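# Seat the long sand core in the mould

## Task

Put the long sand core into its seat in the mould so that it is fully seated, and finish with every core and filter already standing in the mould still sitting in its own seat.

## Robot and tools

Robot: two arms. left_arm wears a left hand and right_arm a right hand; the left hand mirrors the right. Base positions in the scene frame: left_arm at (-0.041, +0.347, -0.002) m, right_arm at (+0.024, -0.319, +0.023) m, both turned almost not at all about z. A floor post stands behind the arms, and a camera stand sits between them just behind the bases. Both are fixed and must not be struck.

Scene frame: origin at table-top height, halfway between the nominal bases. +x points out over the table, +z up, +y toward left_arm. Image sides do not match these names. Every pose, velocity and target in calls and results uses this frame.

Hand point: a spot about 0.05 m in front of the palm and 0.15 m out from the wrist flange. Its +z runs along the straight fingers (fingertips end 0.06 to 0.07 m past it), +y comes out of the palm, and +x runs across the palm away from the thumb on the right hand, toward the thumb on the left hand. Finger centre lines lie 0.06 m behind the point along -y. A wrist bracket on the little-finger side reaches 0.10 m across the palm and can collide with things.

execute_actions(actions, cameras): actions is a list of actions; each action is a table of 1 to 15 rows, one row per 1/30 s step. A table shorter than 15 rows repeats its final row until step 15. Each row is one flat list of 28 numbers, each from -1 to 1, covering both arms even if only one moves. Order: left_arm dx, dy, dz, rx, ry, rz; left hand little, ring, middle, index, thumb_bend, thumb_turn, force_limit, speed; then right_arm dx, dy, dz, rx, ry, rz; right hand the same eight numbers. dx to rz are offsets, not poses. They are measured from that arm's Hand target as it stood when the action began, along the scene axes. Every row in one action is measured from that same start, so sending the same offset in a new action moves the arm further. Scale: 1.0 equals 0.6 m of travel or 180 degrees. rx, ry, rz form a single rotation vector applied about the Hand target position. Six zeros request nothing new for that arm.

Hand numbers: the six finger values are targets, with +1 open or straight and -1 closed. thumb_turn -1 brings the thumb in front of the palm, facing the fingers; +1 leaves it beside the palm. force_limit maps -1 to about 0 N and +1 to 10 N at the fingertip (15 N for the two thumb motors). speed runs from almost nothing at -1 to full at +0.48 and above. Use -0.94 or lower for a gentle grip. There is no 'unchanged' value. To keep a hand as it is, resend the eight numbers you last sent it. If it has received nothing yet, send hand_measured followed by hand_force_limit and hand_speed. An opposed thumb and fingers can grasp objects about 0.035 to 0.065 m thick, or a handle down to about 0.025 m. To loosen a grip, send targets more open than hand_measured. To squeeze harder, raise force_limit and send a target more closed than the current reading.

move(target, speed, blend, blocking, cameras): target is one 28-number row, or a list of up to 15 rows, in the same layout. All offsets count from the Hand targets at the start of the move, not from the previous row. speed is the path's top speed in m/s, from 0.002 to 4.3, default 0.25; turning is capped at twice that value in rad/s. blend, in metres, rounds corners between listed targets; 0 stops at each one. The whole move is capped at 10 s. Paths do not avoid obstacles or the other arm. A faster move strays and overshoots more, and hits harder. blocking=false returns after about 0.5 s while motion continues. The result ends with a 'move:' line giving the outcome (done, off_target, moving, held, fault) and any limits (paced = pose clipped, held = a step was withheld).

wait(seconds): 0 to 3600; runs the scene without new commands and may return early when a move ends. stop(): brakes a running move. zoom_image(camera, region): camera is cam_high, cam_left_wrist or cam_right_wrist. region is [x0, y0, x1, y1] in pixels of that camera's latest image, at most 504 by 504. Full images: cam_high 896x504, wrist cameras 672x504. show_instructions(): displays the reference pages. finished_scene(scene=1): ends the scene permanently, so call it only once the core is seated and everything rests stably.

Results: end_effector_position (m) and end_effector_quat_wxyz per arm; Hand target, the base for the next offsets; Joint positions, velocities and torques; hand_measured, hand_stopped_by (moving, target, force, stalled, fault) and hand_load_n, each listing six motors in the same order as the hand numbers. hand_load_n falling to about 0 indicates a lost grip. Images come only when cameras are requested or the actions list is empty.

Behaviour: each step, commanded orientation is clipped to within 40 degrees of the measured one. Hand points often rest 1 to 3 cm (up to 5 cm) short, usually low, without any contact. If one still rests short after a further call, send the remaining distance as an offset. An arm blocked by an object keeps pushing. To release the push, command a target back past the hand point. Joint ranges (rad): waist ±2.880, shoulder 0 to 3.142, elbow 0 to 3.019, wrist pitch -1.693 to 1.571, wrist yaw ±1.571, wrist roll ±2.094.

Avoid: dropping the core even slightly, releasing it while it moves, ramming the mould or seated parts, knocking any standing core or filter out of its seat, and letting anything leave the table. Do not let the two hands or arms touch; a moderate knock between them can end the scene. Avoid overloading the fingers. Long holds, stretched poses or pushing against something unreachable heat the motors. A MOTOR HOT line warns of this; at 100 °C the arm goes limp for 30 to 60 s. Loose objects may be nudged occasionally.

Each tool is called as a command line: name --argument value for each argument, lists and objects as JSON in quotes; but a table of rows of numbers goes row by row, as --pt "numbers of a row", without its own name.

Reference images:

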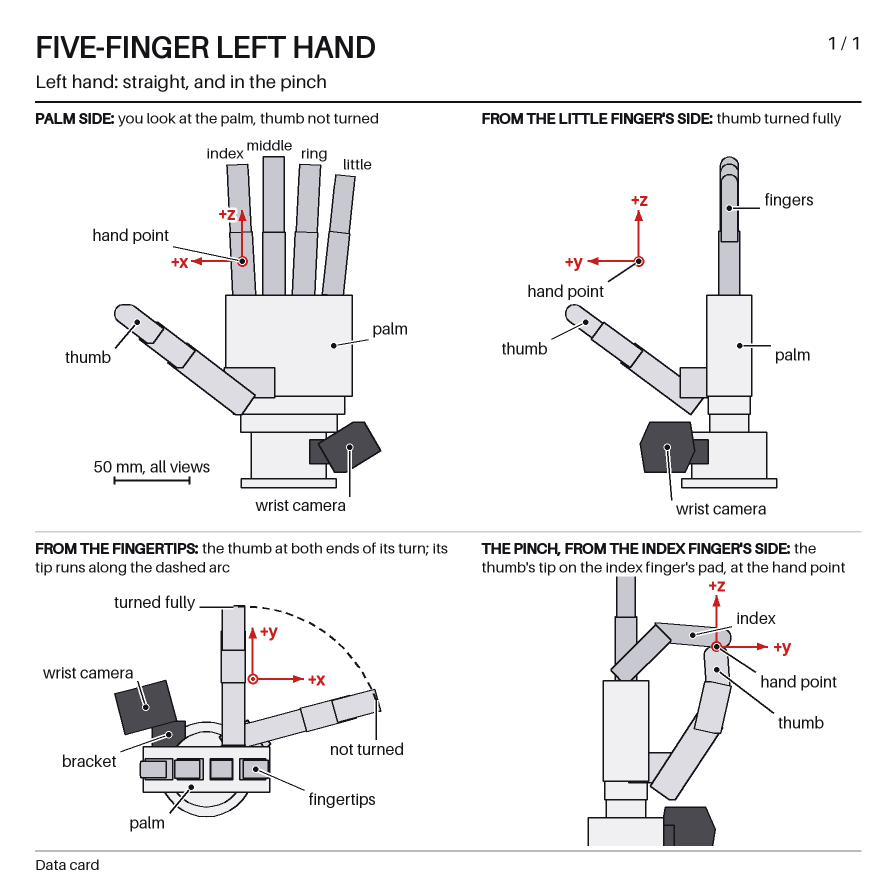

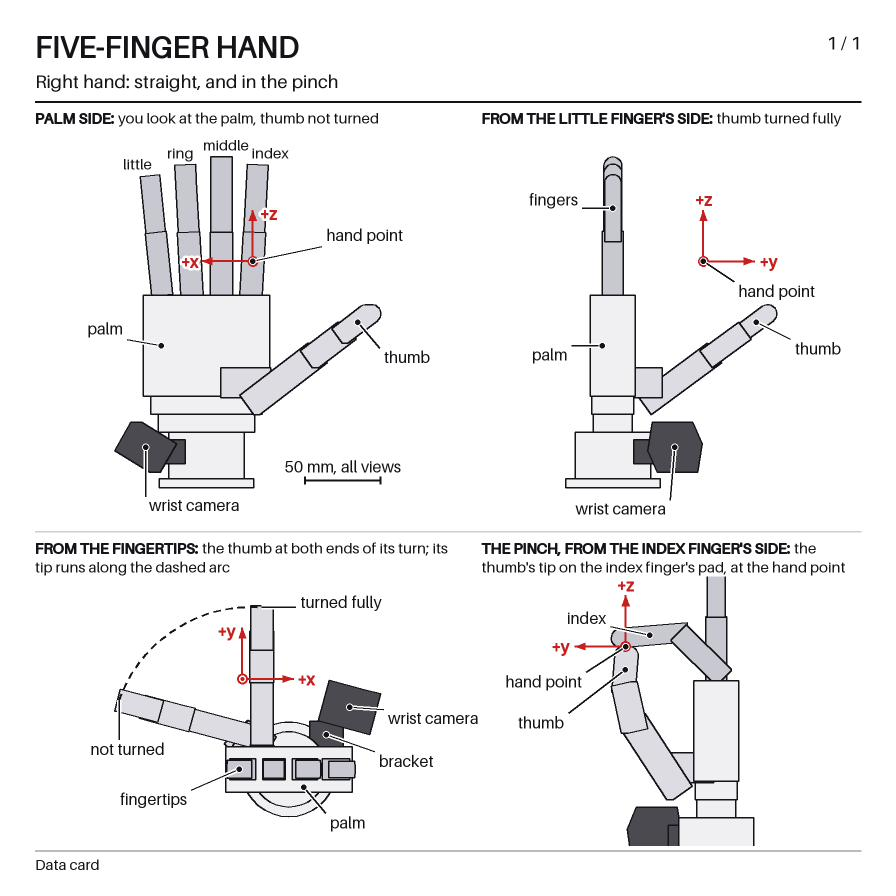

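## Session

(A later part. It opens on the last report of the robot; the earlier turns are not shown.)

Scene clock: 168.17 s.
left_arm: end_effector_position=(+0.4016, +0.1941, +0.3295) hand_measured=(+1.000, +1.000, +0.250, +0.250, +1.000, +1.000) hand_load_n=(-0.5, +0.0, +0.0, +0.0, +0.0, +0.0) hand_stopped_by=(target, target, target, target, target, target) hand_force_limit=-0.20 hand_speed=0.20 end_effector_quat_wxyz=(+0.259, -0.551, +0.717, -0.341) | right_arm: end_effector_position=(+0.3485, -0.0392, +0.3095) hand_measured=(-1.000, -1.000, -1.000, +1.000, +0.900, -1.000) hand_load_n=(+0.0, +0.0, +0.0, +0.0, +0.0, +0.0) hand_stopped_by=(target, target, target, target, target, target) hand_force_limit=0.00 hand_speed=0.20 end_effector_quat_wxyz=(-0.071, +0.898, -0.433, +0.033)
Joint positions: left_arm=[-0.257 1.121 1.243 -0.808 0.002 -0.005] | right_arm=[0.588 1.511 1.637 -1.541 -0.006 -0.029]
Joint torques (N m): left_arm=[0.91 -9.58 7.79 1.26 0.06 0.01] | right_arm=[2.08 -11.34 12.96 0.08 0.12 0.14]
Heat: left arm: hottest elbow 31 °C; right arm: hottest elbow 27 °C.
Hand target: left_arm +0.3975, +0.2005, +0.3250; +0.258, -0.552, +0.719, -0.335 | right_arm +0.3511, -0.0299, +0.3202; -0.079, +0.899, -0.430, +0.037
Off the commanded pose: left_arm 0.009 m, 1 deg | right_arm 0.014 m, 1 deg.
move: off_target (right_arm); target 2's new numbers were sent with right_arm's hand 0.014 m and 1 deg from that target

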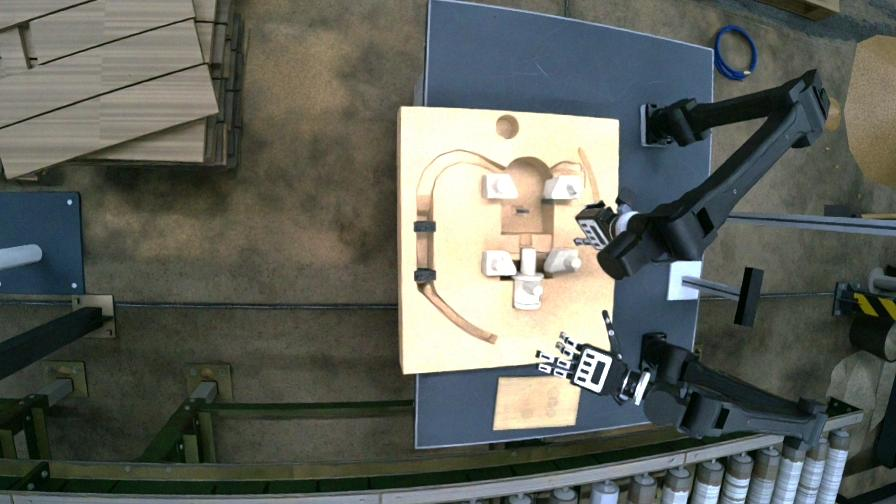

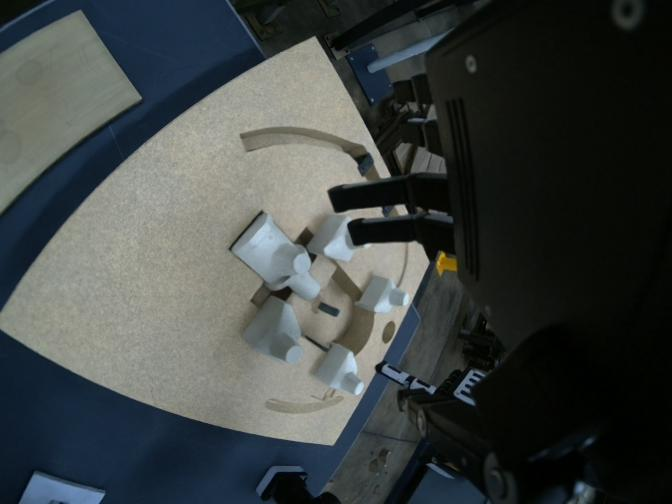

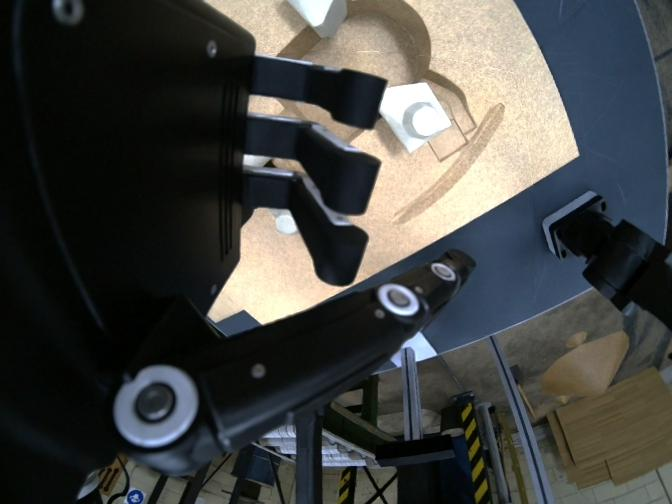

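move --target '[0,0,0,0,0,0,1,1,0.25,0.25,1,1,-0.2,0.2,0.0617,0.07,-0.033,0,0,0,-1,-1,-1,1,0.9,-1,0,0.2]' --speed 0.2 --cameras '["all"]'

zoom_image --camera "cam_high" --region '[500, 190, 640, 300]'

zoom_image --camera "cam_left_wrist" --region '[220, 200, 440, 420]'

Scene clock: 170.33 s.
left_arm: end_effector_position=(+0.4016, +0.1941, +0.3295) hand_measured=(+1.000, +1.000, +0.250, +0.250, +1.000, +1.000) hand_load_n=(+0.0, +0.0, +0.0, +0.0, +0.0, -0.5) hand_stopped_by=(target, target, target, target, target, target) hand_force_limit=-0.20 hand_speed=0.20 end_effector_quat_wxyz=(+0.259, -0.551, +0.717, -0.341) | right_arm: end_effector_position=(+0.3837, -0.0001, +0.2853) hand_measured=(-1.000, -1.000, -1.000, +1.000, +0.900, -1.000) hand_load_n=(+0.0, +0.0, +0.0, +0.0, +0.0, +0.0) hand_stopped_by=(target, target, target, target, target, target) hand_force_limit=0.00 hand_speed=0.20 end_effector_quat_wxyz=(-0.057, +0.899, -0.433, +0.027)
Joint positions: left_arm=[-0.257 1.121 1.243 -0.808 0.002 -0.005] | right_arm=[0.609 1.666 1.757 -1.535 -0.003 -0.009]
Joint torques (N m): left_arm=[0.97 -9.52 7.86 1.24 0.06 -0.01] | right_arm=[2.2 -15.09 12.7 0.51 0.17 0.03]
Heat: left arm: hottest elbow 31 °C; right arm: hottest elbow 27 °C.
Hand target: left_arm +0.3975, +0.2005, +0.3250; +0.258, -0.552, +0.719, -0.335 | right_arm +0.3881, +0.0121, +0.3002; -0.078, +0.898, -0.430, +0.037
Off the commanded pose: left_arm 0.009 m, 1 deg | right_arm 0.020 m, 3 deg.
move: off_target (right_arm)

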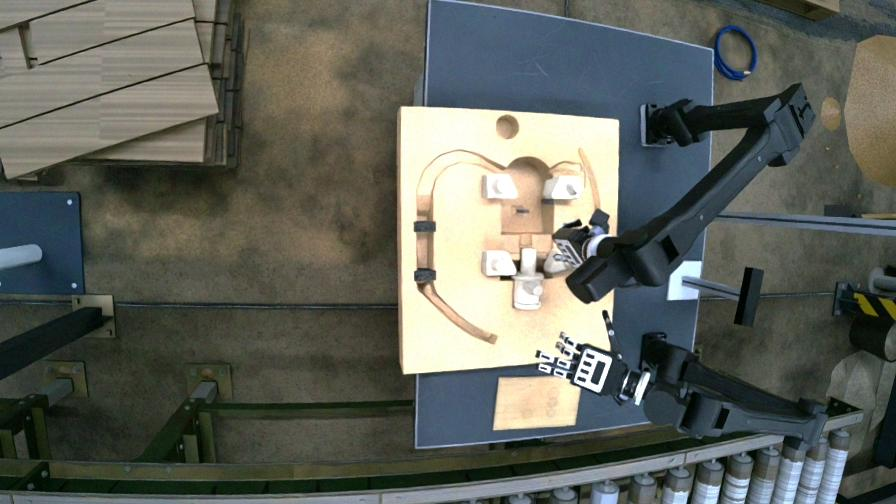

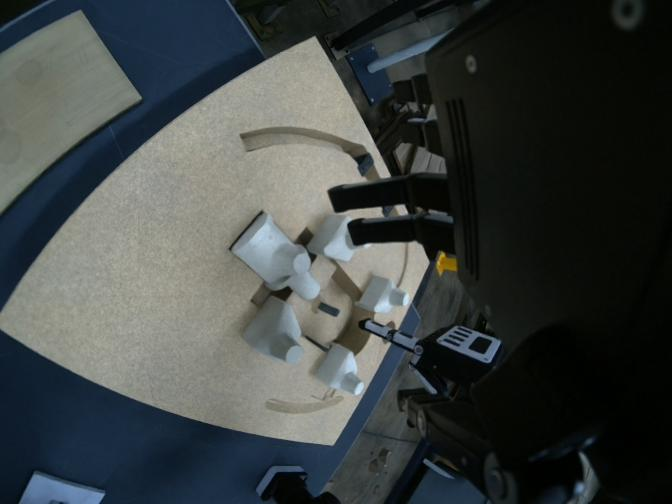

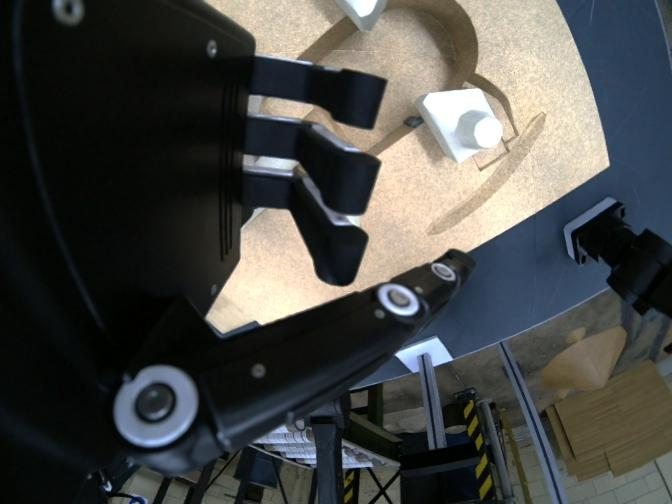

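Scaled by 3.600.

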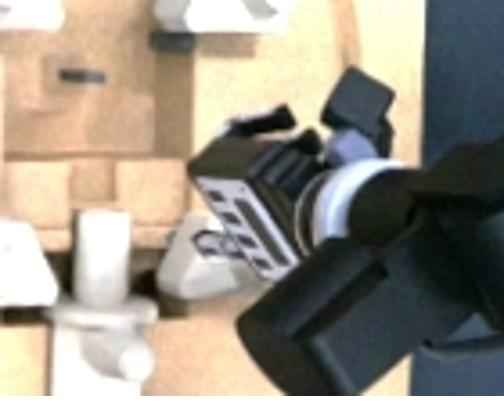

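Scaled by 2.291 from the camera's image (finer frame: 960x720).

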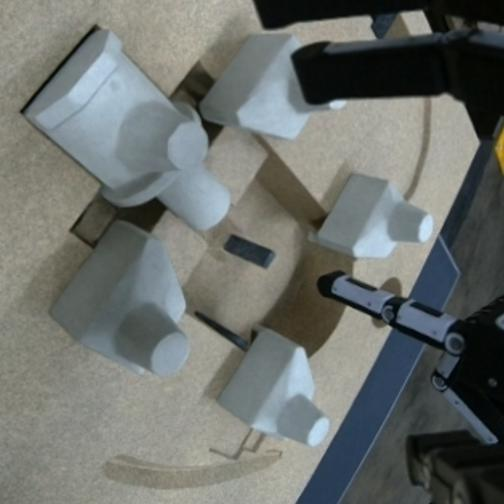

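move --target '[0,0,0,0,0,0,1,1,0.25,0.25,1,1,-0.2,0.2,-0.01,-0.0083,-0.142,0,0,0,-1,-1,-1,1,0.9,-1,0,0.2]' --speed 0.15 --cameras '["all"]'

zoom_image --camera "cam_high" --region '[500, 210, 580, 290]'

zoom_image --camera "cam_left_wrist" --region '[220, 200, 400, 380]'

Scene clock: 172.33 s.
left_arm: end_effector_position=(+0.4016, +0.1941, +0.3295) hand_measured=(+1.000, +1.000, +0.250, +0.250, +1.000, +1.000) hand_load_n=(+0.0, +0.0, +0.0, +0.0, +0.0, +0.0) hand_stopped_by=(target, target, target, target, target, target) hand_force_limit=-0.20 hand_speed=0.20 end_effector_quat_wxyz=(+0.259, -0.551, +0.717, -0.341) | right_arm: end_effector_position=(+0.3832, -0.0005, +0.2085) hand_measured=(-1.000, -1.000, -1.000, +1.000, +0.900, -1.000) hand_load_n=(+0.0, +0.0, +0.5, +0.0, +0.0, +0.0) hand_stopped_by=(target, target, target, target, target, target) hand_force_limit=0.00 hand_speed=0.20 end_effector_quat_wxyz=(-0.065, +0.898, -0.433, +0.031)
Joint positions: left_arm=[-0.257 1.121 1.243 -0.808 0.002 -0.005] | right_arm=[0.609 1.653 1.54 -1.313 -0.003 -0.009]
Joint torques (N m): left_arm=[0.85 -9.7 7.83 1.25 0.06 -0.01] | right_arm=[1.9 -15.38 9.42 0.95 0.12 0.11]
Heat: left arm: hottest elbow 31 °C; right arm: hottest elbow 27 °C.
Hand target: left_arm +0.3975, +0.2005, +0.3250; +0.258, -0.552, +0.719, -0.335 | right_arm +0.3820, +0.0071, +0.2151; -0.078, +0.899, -0.430, +0.037
Off the commanded pose: left_arm 0.009 m, 1 deg | right_arm 0.010 m, 2 deg.
move: done

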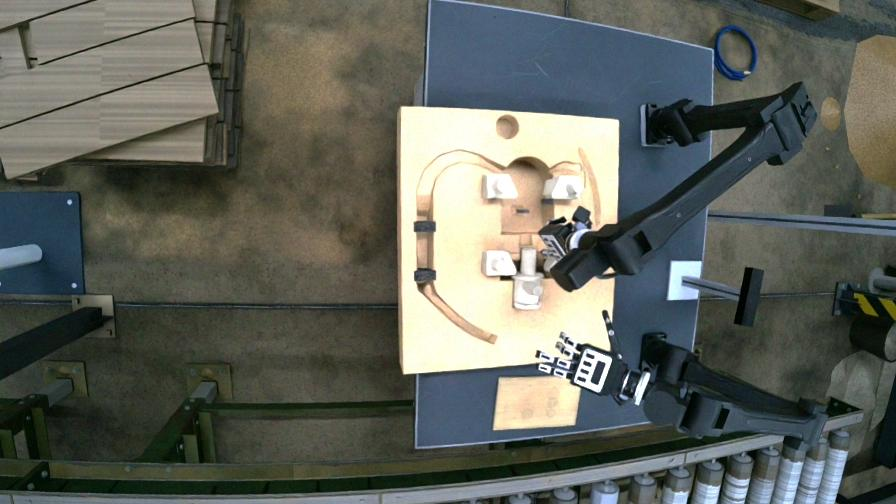

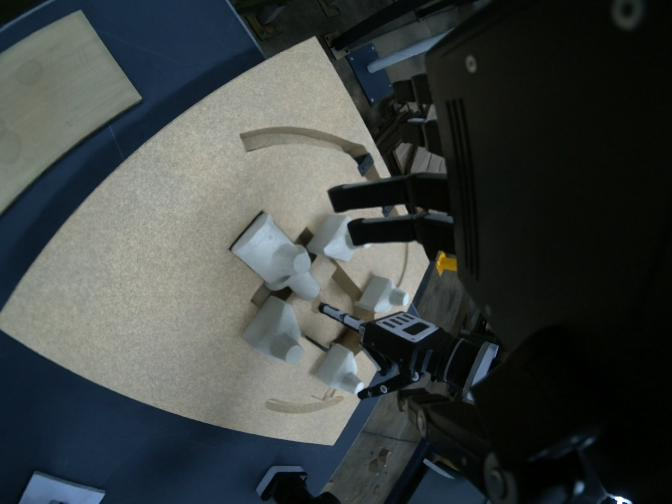

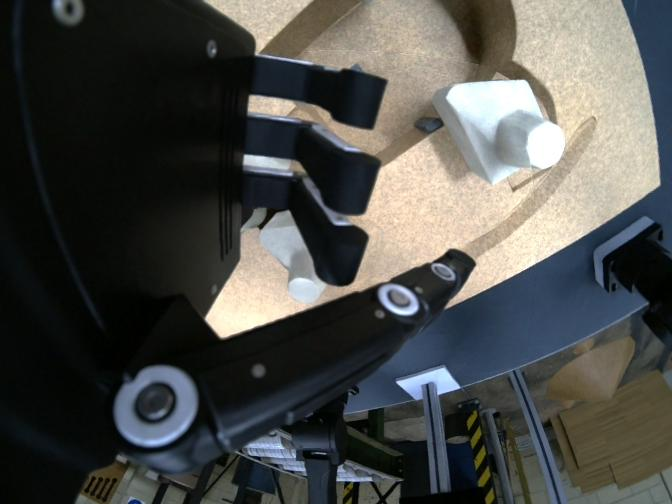

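Scaled by 6.300.

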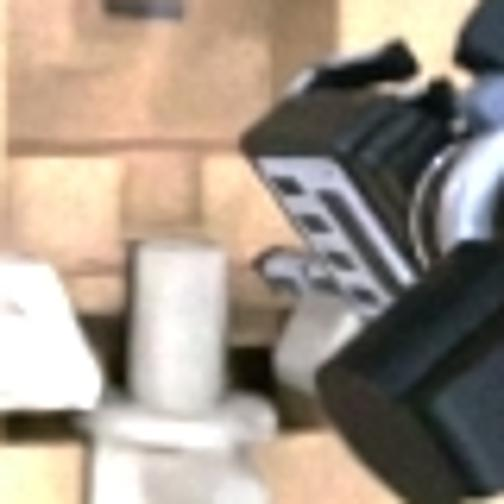

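Scaled by 2.800 from the camera's image (finer frame: 960x720).

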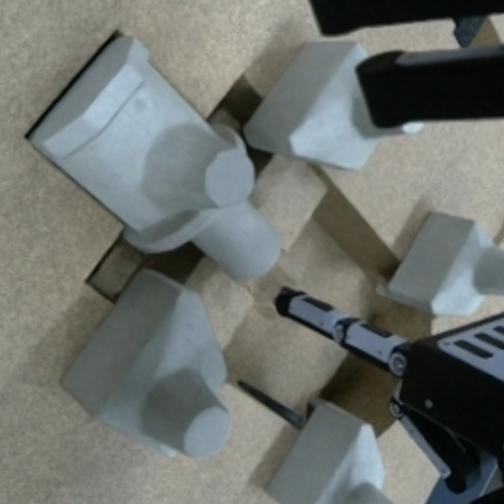

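zoom_image --camera "cam_high" --region '[512, 228, 548, 264]'

zoom_image --camera "cam_left_wrist" --region '[270, 250, 350, 330]'

Scaled by 14.000.

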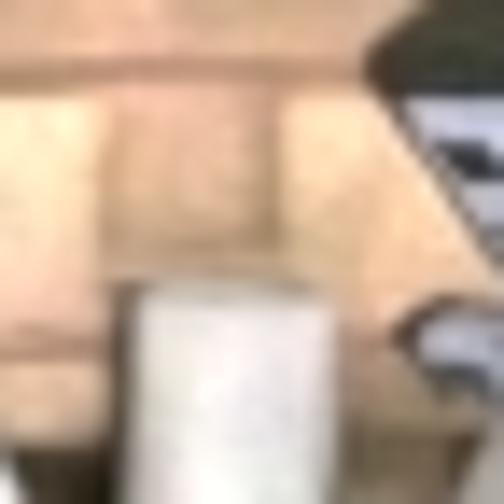

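Scaled by 6.300 from the camera's image (finer frame: 960x720).

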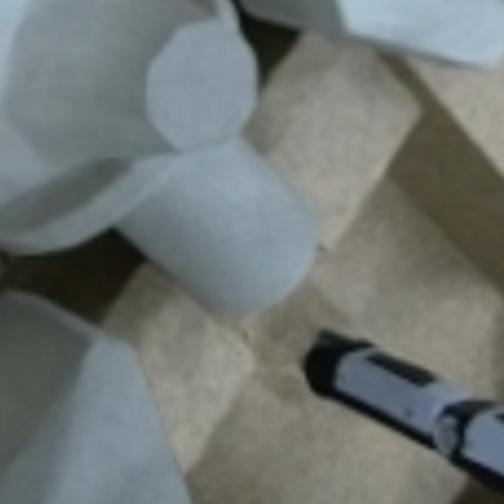

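move --pt "0 0 0 0 0 0 1 1 0.25 0.25 1 1 -0.2 0.2 0 0 0.02 0 0 0 -1 -1 -1 1 0.9 -1 0 0.2" --pt "0 0 0 0 0 0 1 1 0.25 0.25 1 1 -0.2 0.2 0.042 0.006 0.02 0 0 0 -1 -1 -1 1 0.9 -1 0 0.2" --speed 0.1 --cameras '["all"]'

zoom_image --camera "cam_high" --region '[500, 220, 560, 280]'

zoom_image --camera "cam_left_wrist" --region '[220, 200, 400, 380]'

Scene clock: 175.83 s.
left_arm: end_effector_position=(+0.4016, +0.1941, +0.3295) hand_measured=(+1.000, +1.000, +0.250, +0.250, +1.000, +1.000) hand_load_n=(+0.0, +0.0, -0.5, +0.0, +0.0, +0.0) hand_stopped_by=(target, target, target, target, target, target) hand_force_limit=-0.20 hand_speed=0.20 end_effector_quat_wxyz=(+0.259, -0.551, +0.717, -0.341) | right_arm: end_effector_position=(+0.3966, +0.0095, +0.2206) hand_measured=(-1.000, -1.000, -1.000, +1.000, +0.900, -1.000) hand_load_n=(+0.0, +0.0, +0.0, +0.0, +0.0, +0.0) hand_stopped_by=(target, target, target, target, target, target) hand_force_limit=0.00 hand_speed=0.20 end_effector_quat_wxyz=(-0.074, +0.899, -0.430, +0.035)
Joint positions: left_arm=[-0.257 1.121 1.243 -0.808 0.002 -0.005] | right_arm=[0.609 1.68 1.608 -1.334 -0.003 -0.017]
Joint torques (N m): left_arm=[0.97 -9.58 7.82 1.25 0.06 -0.01] | right_arm=[-0.62 -13.22 12.55 -0.32 -0.11 -0.08]
Heat: left arm: hottest elbow 31 °C; right arm: hottest elbow 27 °C.
Hand target: left_arm +0.3975, +0.2005, +0.3250; +0.258, -0.552, +0.719, -0.335 | right_arm +0.4072, +0.0107, +0.2271; -0.078, +0.899, -0.430, +0.037
Off the commanded pose: left_arm 0.009 m, 1 deg | right_arm 0.012 m, 1 deg.
move: off_target (right_arm)

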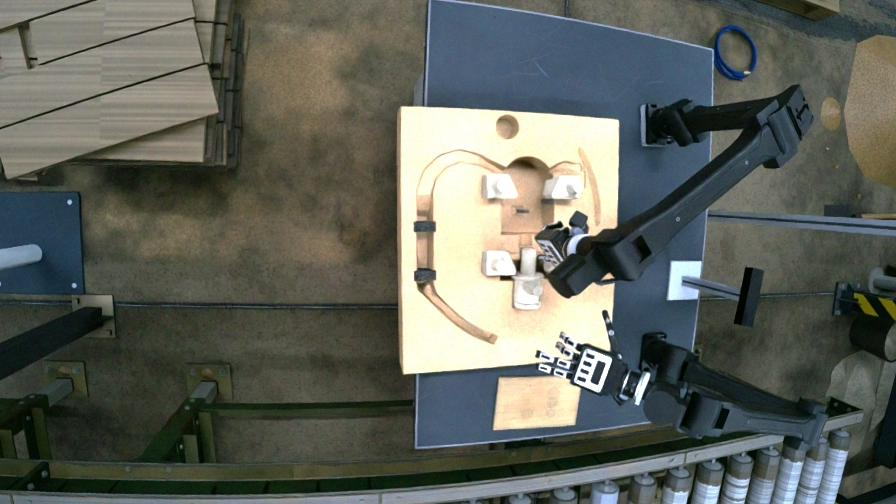

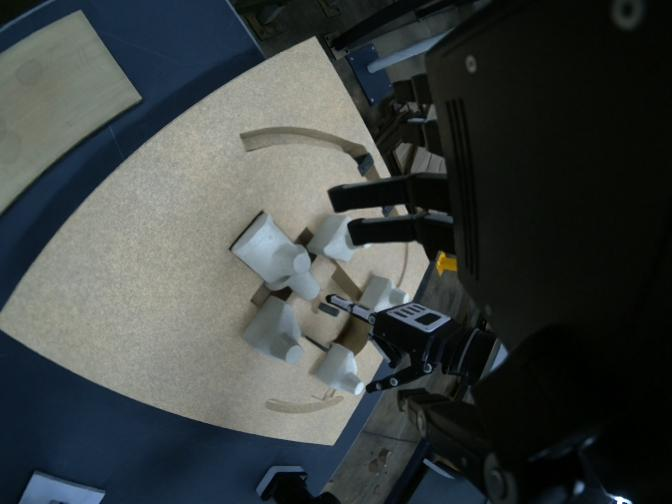

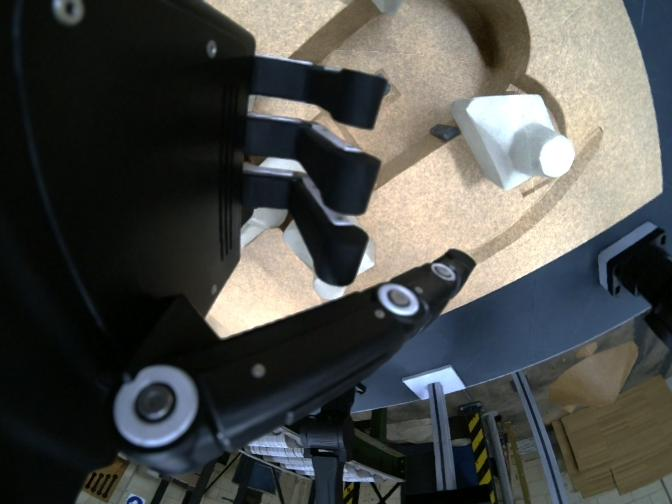

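Scaled by 8.400.

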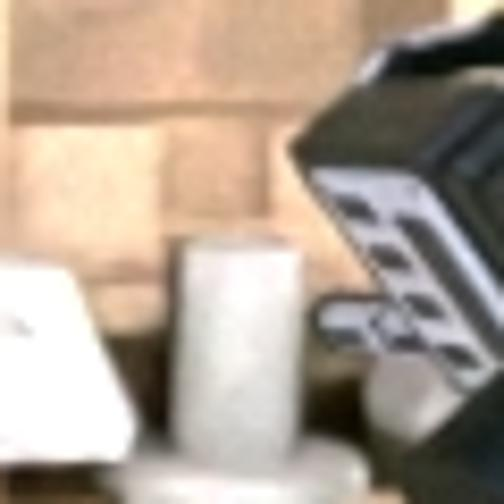

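Scaled by 2.800 from the camera's image (finer frame: 960x720).

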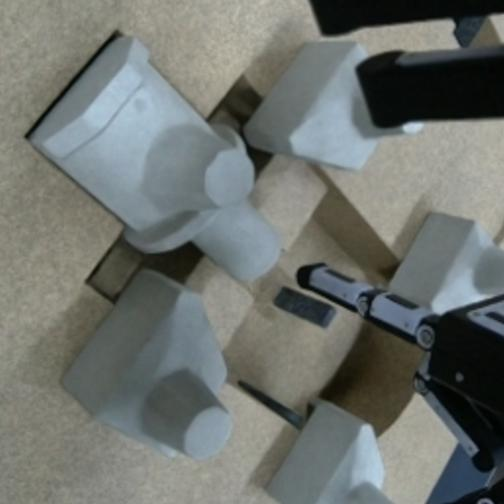

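move --target '[0,0,0,0,0,0,1,1,0.25,0.25,1,1,-0.2,0.2,0.02,-0.004,0,0,0,0,-1,-1,-1,1,0.9,-1,0,0.2]' --speed 0.1 --cameras '["all"]'

zoom_image --camera "cam_high" --region '[500, 220, 560, 280]'

zoom_image --camera "cam_left_wrist" --region '[220, 200, 400, 380]'

Scene clock: 177.43 s.
left_arm: end_effector_position=(+0.4016, +0.1941, +0.3295) hand_measured=(+1.000, +1.000, +0.250, +0.250, +1.000, +1.000) hand_load_n=(+0.0, +0.0, +0.0, +0.0, +0.0, +0.0) hand_stopped_by=(target, target, target, target, target, target) hand_force_limit=-0.20 hand_speed=0.20 end_effector_quat_wxyz=(+0.259, -0.551, +0.717, -0.341) | right_arm: end_effector_position=(+0.4068, +0.0073, +0.2197) hand_measured=(-1.000, -1.000, -1.000, +1.000, +0.900, -1.000) hand_load_n=(+0.0, +0.0, +0.0, +0.0, +0.0, +0.0) hand_stopped_by=(target, target, target, target, target, target) hand_force_limit=0.00 hand_speed=0.20 end_effector_quat_wxyz=(-0.073, +0.900, -0.429, +0.035)
Joint positions: left_arm=[-0.257 1.121 1.243 -0.808 0.002 -0.005] | right_arm=[0.594 1.701 1.632 -1.341 -0.005 -0.033]
Joint torques (N m): left_arm=[1.03 -9.58 7.87 1.28 0.06 -0.01] | right_arm=[0.03 -15.15 12.79 -0.29 -0.07 0.03]
Heat: left arm: hottest elbow 31 °C; right arm: hottest elbow 27 °C.
Hand target: left_arm +0.3975, +0.2005, +0.3250; +0.258, -0.552, +0.719, -0.335 | right_arm +0.4192, +0.0083, +0.2270; -0.078, +0.899, -0.430, +0.037
Off the commanded pose: left_arm 0.009 m, 1 deg | right_arm 0.015 m, 1 deg.
move: off_target (right_arm)

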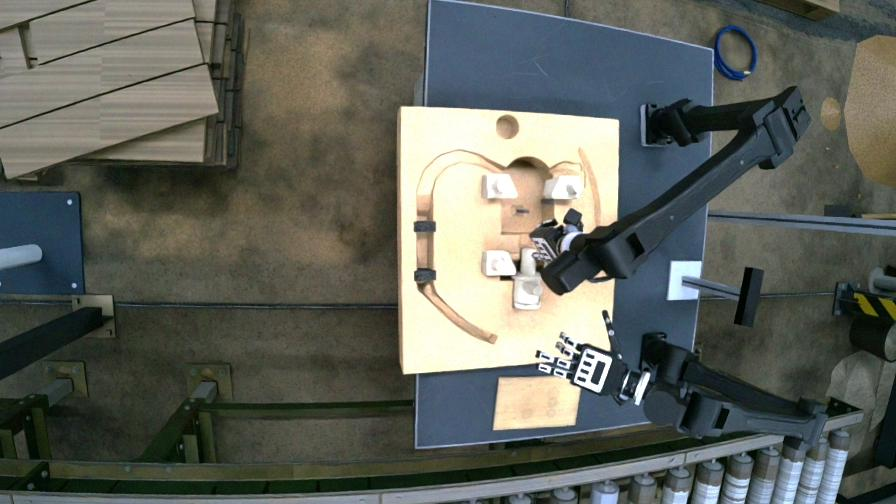

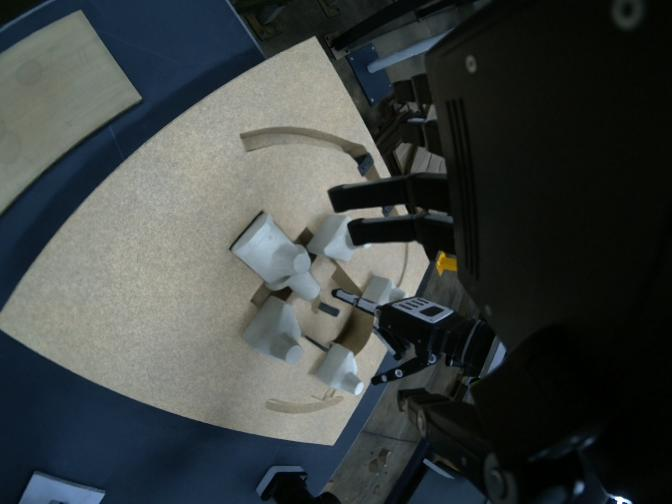

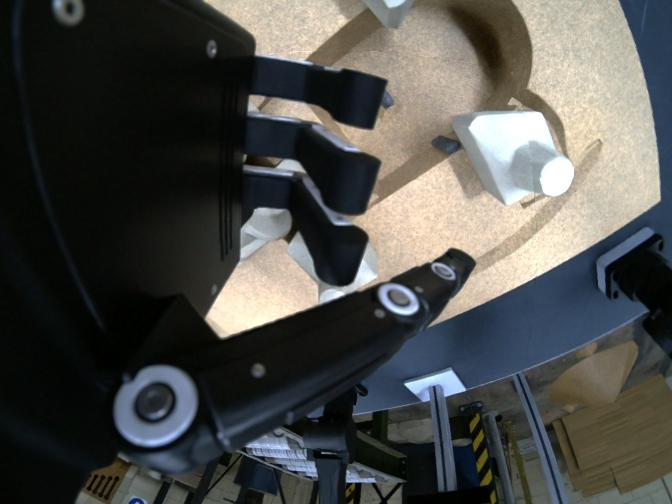

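Scaled by 8.400.

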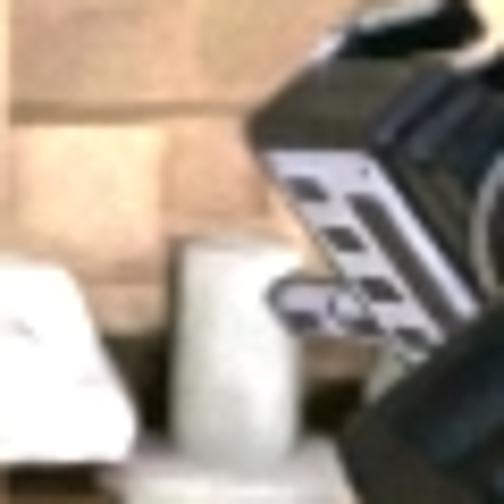

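Scaled by 2.800 from the camera's image (finer frame: 960x720).

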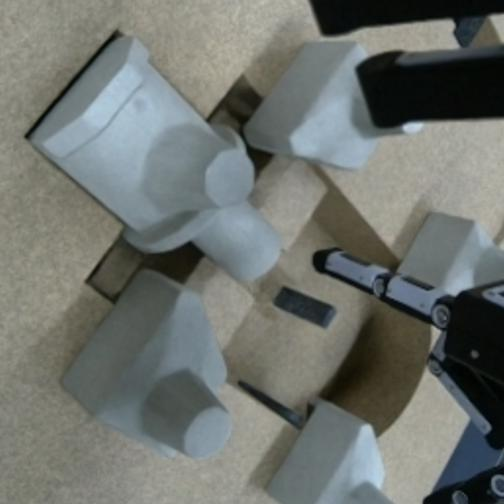

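move --target '[0,0,0,0,0,0,1,1,0.25,0.25,1,1,-0.2,0.2,-0.007,0,-0.03,0,0,0,-1,-1,-1,1,0.9,-1,0,0.2]' --speed 0.08 --cameras '["cam_high","cam_left_wrist"]'

zoom_image --camera "cam_high" --region '[500, 220, 560, 280]'

zoom_image --camera "cam_left_wrist" --region '[220, 200, 400, 380]'

Scene clock: 178.97 s.
left_arm: end_effector_position=(+0.4016, +0.1941, +0.3295) hand_measured=(+1.000, +1.000, +0.250, +0.250, +1.000, +1.000) hand_load_n=(+0.0, +0.0, +0.0, +0.0, +0.0, +0.0) hand_stopped_by=(target, target, target, target, target, target) hand_force_limit=-0.20 hand_speed=0.20 end_effector_quat_wxyz=(+0.259, -0.551, +0.717, -0.341) | right_arm: end_effector_position=(+0.4087, +0.0087, +0.2147) hand_measured=(-1.000, -1.000, -1.000, +1.000, +0.900, -1.000) hand_load_n=(+0.0, +0.0, +0.0, +0.0, +0.0, +0.0) hand_stopped_by=(target, target, target, target, target, target) hand_force_limit=0.00 hand_speed=0.20 end_effector_quat_wxyz=(-0.077, +0.900, -0.428, +0.037)
Joint positions: left_arm=[-0.257 1.121 1.243 -0.808 0.002 -0.005] | right_arm=[0.594 1.701 1.619 -1.318 -0.005 -0.033]
Joint torques (N m): left_arm=[0.97 -9.52 7.82 1.25 0.06 -0.01] | right_arm=[0.62 -14.1 9.07 0.94 0.02 -0.03]
Heat: left arm: hottest elbow 31 °C; right arm: hottest elbow 27 °C.
Hand target: left_arm +0.3975, +0.2005, +0.3250; +0.258, -0.552, +0.719, -0.335 | right_arm +0.4150, +0.0083, +0.2091; -0.078, +0.899, -0.430, +0.037
Off the commanded pose: left_arm 0.009 m, 1 deg | right_arm 0.008 m, 0 deg.
move: done

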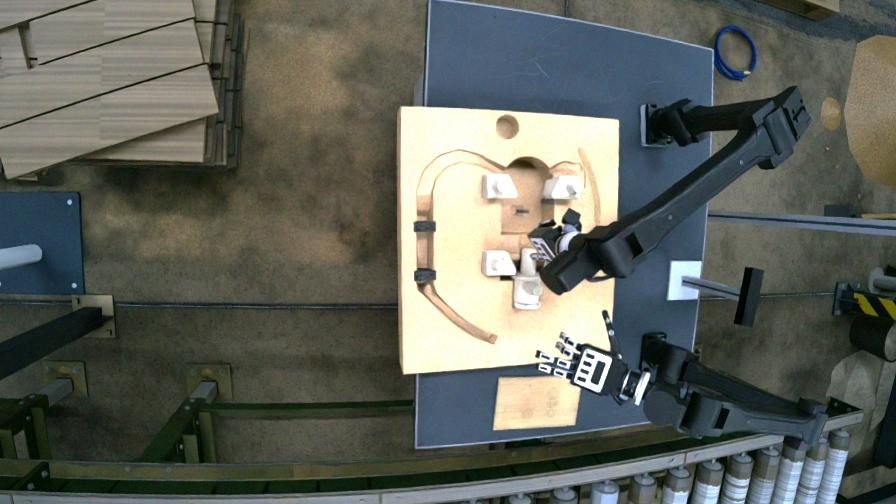

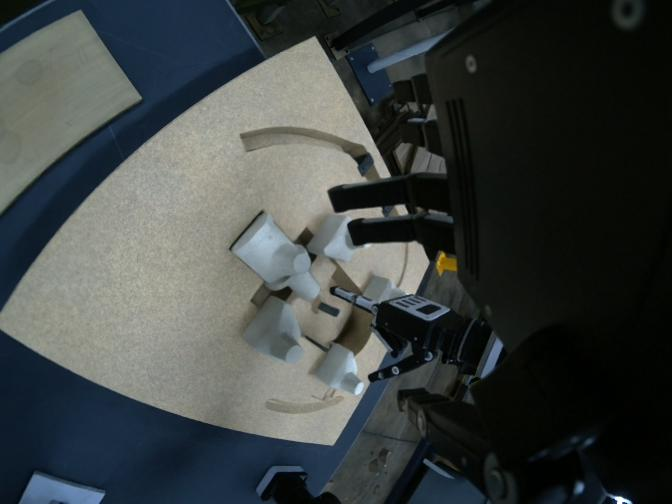

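Scaled by 8.400.

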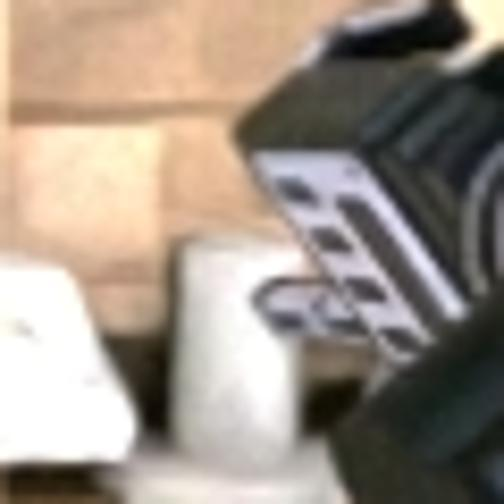

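Scaled by 2.800 from the camera's image (finer frame: 960x720).

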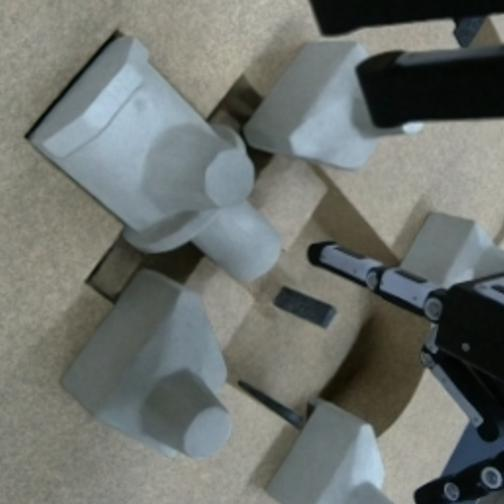

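move --target '[0,0,0,0,0,0,1,1,0.25,0.25,1,1,-0.2,0.2,-0.008,0,-0.033,0,0,0,-1,-1,-1,1,0.9,-1,0,0.2]' --speed 0.08 --cameras '["cam_high","cam_left_wrist"]'

zoom_image --camera "cam_high" --region '[500, 220, 560, 280]'

zoom_image --camera "cam_left_wrist" --region '[220, 200, 400, 380]'

Scene clock: 180.03 s.
left_arm: end_effector_position=(+0.4016, +0.1941, +0.3295) hand_measured=(+1.000, +1.000, +0.250, +0.250, +1.000, +1.000) hand_load_n=(+0.0, +0.0, +0.0, +0.0, +0.0, +0.0) hand_stopped_by=(target, target, target, target, target, target) hand_force_limit=-0.20 hand_speed=0.20 end_effector_quat_wxyz=(+0.259, -0.551, +0.717, -0.341) | right_arm: end_effector_position=(+0.4054, +0.0063, +0.1922) hand_measured=(-1.000, -1.000, -1.000, +1.000, +0.900, -1.000) hand_load_n=(+0.0, +0.0, +0.0, +0.0, -0.5, +0.0) hand_stopped_by=(target, target, target, target, target, target) hand_force_limit=0.00 hand_speed=0.20 end_effector_quat_wxyz=(-0.075, +0.900, -0.429, +0.036)
Joint positions: left_arm=[-0.257 1.121 1.243 -0.808 0.002 -0.005] | right_arm=[0.594 1.701 1.56 -1.264 -0.005 -0.033]
Joint torques (N m): left_arm=[0.97 -9.64 7.83 1.28 0.06 -0.01] | right_arm=[1.32 -14.51 9.28 0.99 -0.04 0.05]
Heat: left arm: hottest elbow 31 °C; right arm: hottest elbow 27 °C.
Hand target: left_arm +0.3975, +0.2005, +0.3250; +0.258, -0.552, +0.719, -0.335 | right_arm +0.4102, +0.0084, +0.1893; -0.078, +0.899, -0.430, +0.038
Off the commanded pose: left_arm 0.009 m, 1 deg | right_arm 0.006 m, 1 deg.
move: done

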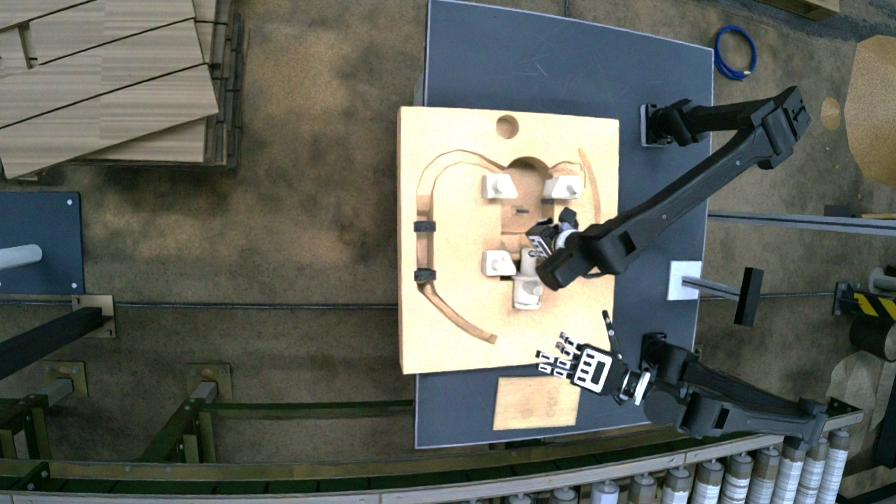

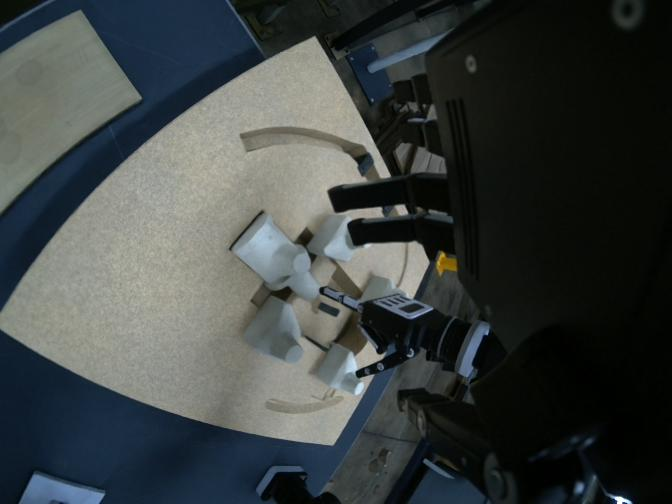

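Scaled by 8.400.

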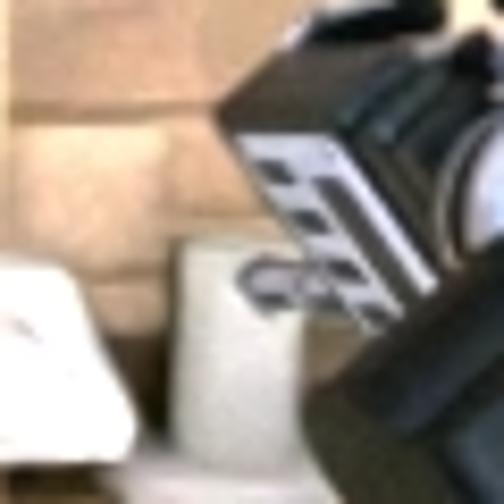

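Scaled by 2.800 from the camera's image (finer frame: 960x720).

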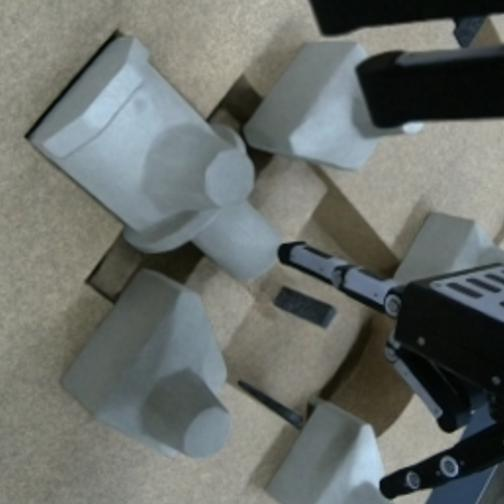

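move --target '[0,0,0,0,0,0,1,1,0.25,0.25,1,1,-0.2,0.2,-0.004,0,-0.025,0,0,0,-1,-1,-1,1,0.9,-1,0,0.2]' --speed 0.06 --cameras '["cam_high","cam_left_wrist"]'

zoom_image --camera "cam_high" --region '[500, 220, 560, 280]'

zoom_image --camera "cam_left_wrist" --region '[270, 230, 350, 310]'

Scene clock: 181.70 s.
left_arm: end_effector_position=(+0.4016, +0.1941, +0.3295) hand_measured=(+1.000, +1.000, +0.250, +0.250, +1.000, +1.000) hand_load_n=(+0.0, +0.0, +0.0, +0.0, +0.0, +0.0) hand_stopped_by=(target, target, target, target, target, target) hand_force_limit=-0.20 hand_speed=0.20 end_effector_quat_wxyz=(+0.259, -0.551, +0.717, -0.341) | right_arm: end_effector_position=(+0.4062, +0.0069, +0.1817) hand_measured=(-1.000, -1.000, -1.000, +1.000, +0.900, -1.000) hand_load_n=(+0.0, +0.0, +0.0, -0.5, +0.0, +0.0) hand_stopped_by=(target, target, target, target, target, target) hand_force_limit=0.00 hand_speed=0.20 end_effector_quat_wxyz=(-0.079, +0.899, -0.428, +0.038)
Joint positions: left_arm=[-0.257 1.121 1.243 -0.808 0.002 -0.005] | right_arm=[0.594 1.699 1.531 -1.226 -0.005 -0.033]
Joint torques (N m): left_arm=[1.03 -9.47 7.84 1.25 0.06 0] | right_arm=[1.03 -14.39 8.58 0.87 0.01 0.09]
Heat: left arm: hottest elbow 31 °C; right arm: hottest elbow 27 °C.
Hand target: left_arm +0.3975, +0.2005, +0.3250; +0.258, -0.552, +0.719, -0.335 | right_arm +0.4078, +0.0084, +0.1744; -0.079, +0.899, -0.430, +0.038
Off the commanded pose: left_arm 0.009 m, 1 deg | right_arm 0.008 m, 0 deg.
move: done

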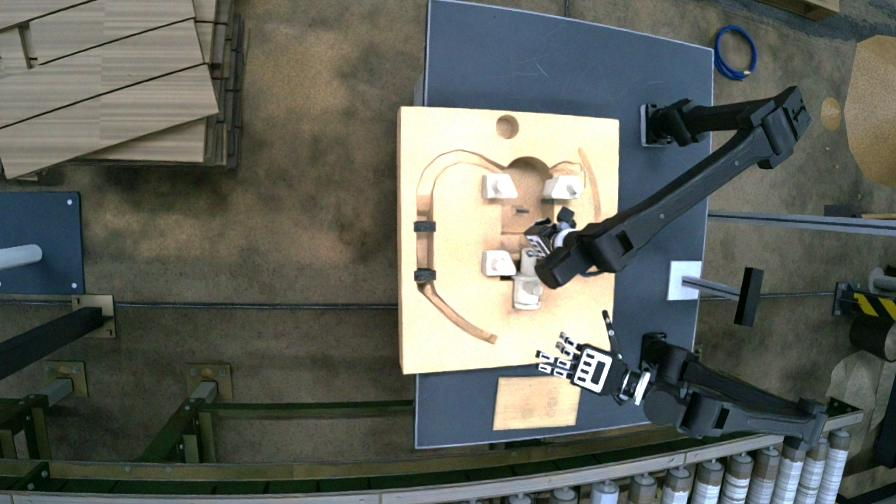

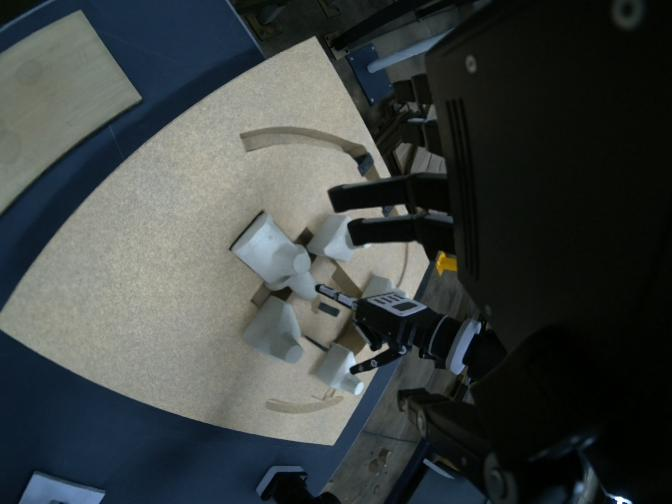

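Scaled by 8.400.

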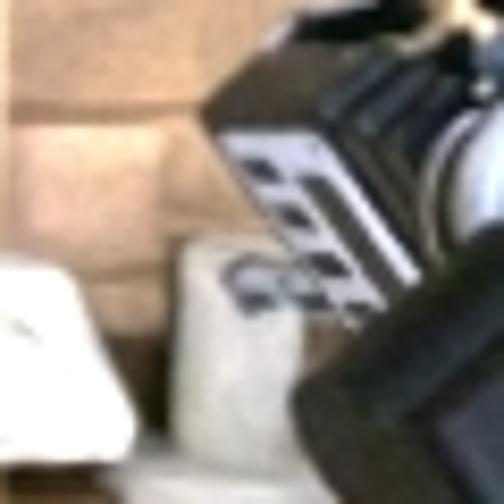

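Scaled by 6.300 from the camera's image (finer frame: 960x720).

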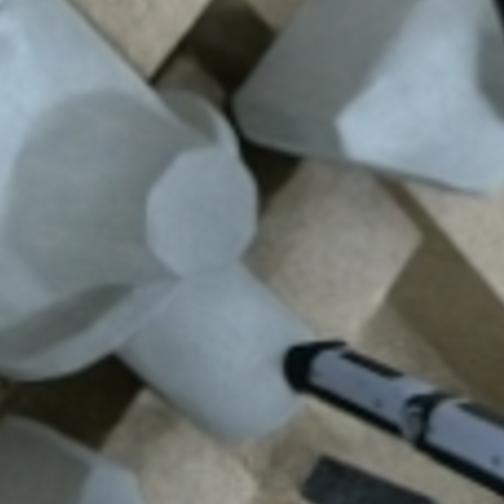

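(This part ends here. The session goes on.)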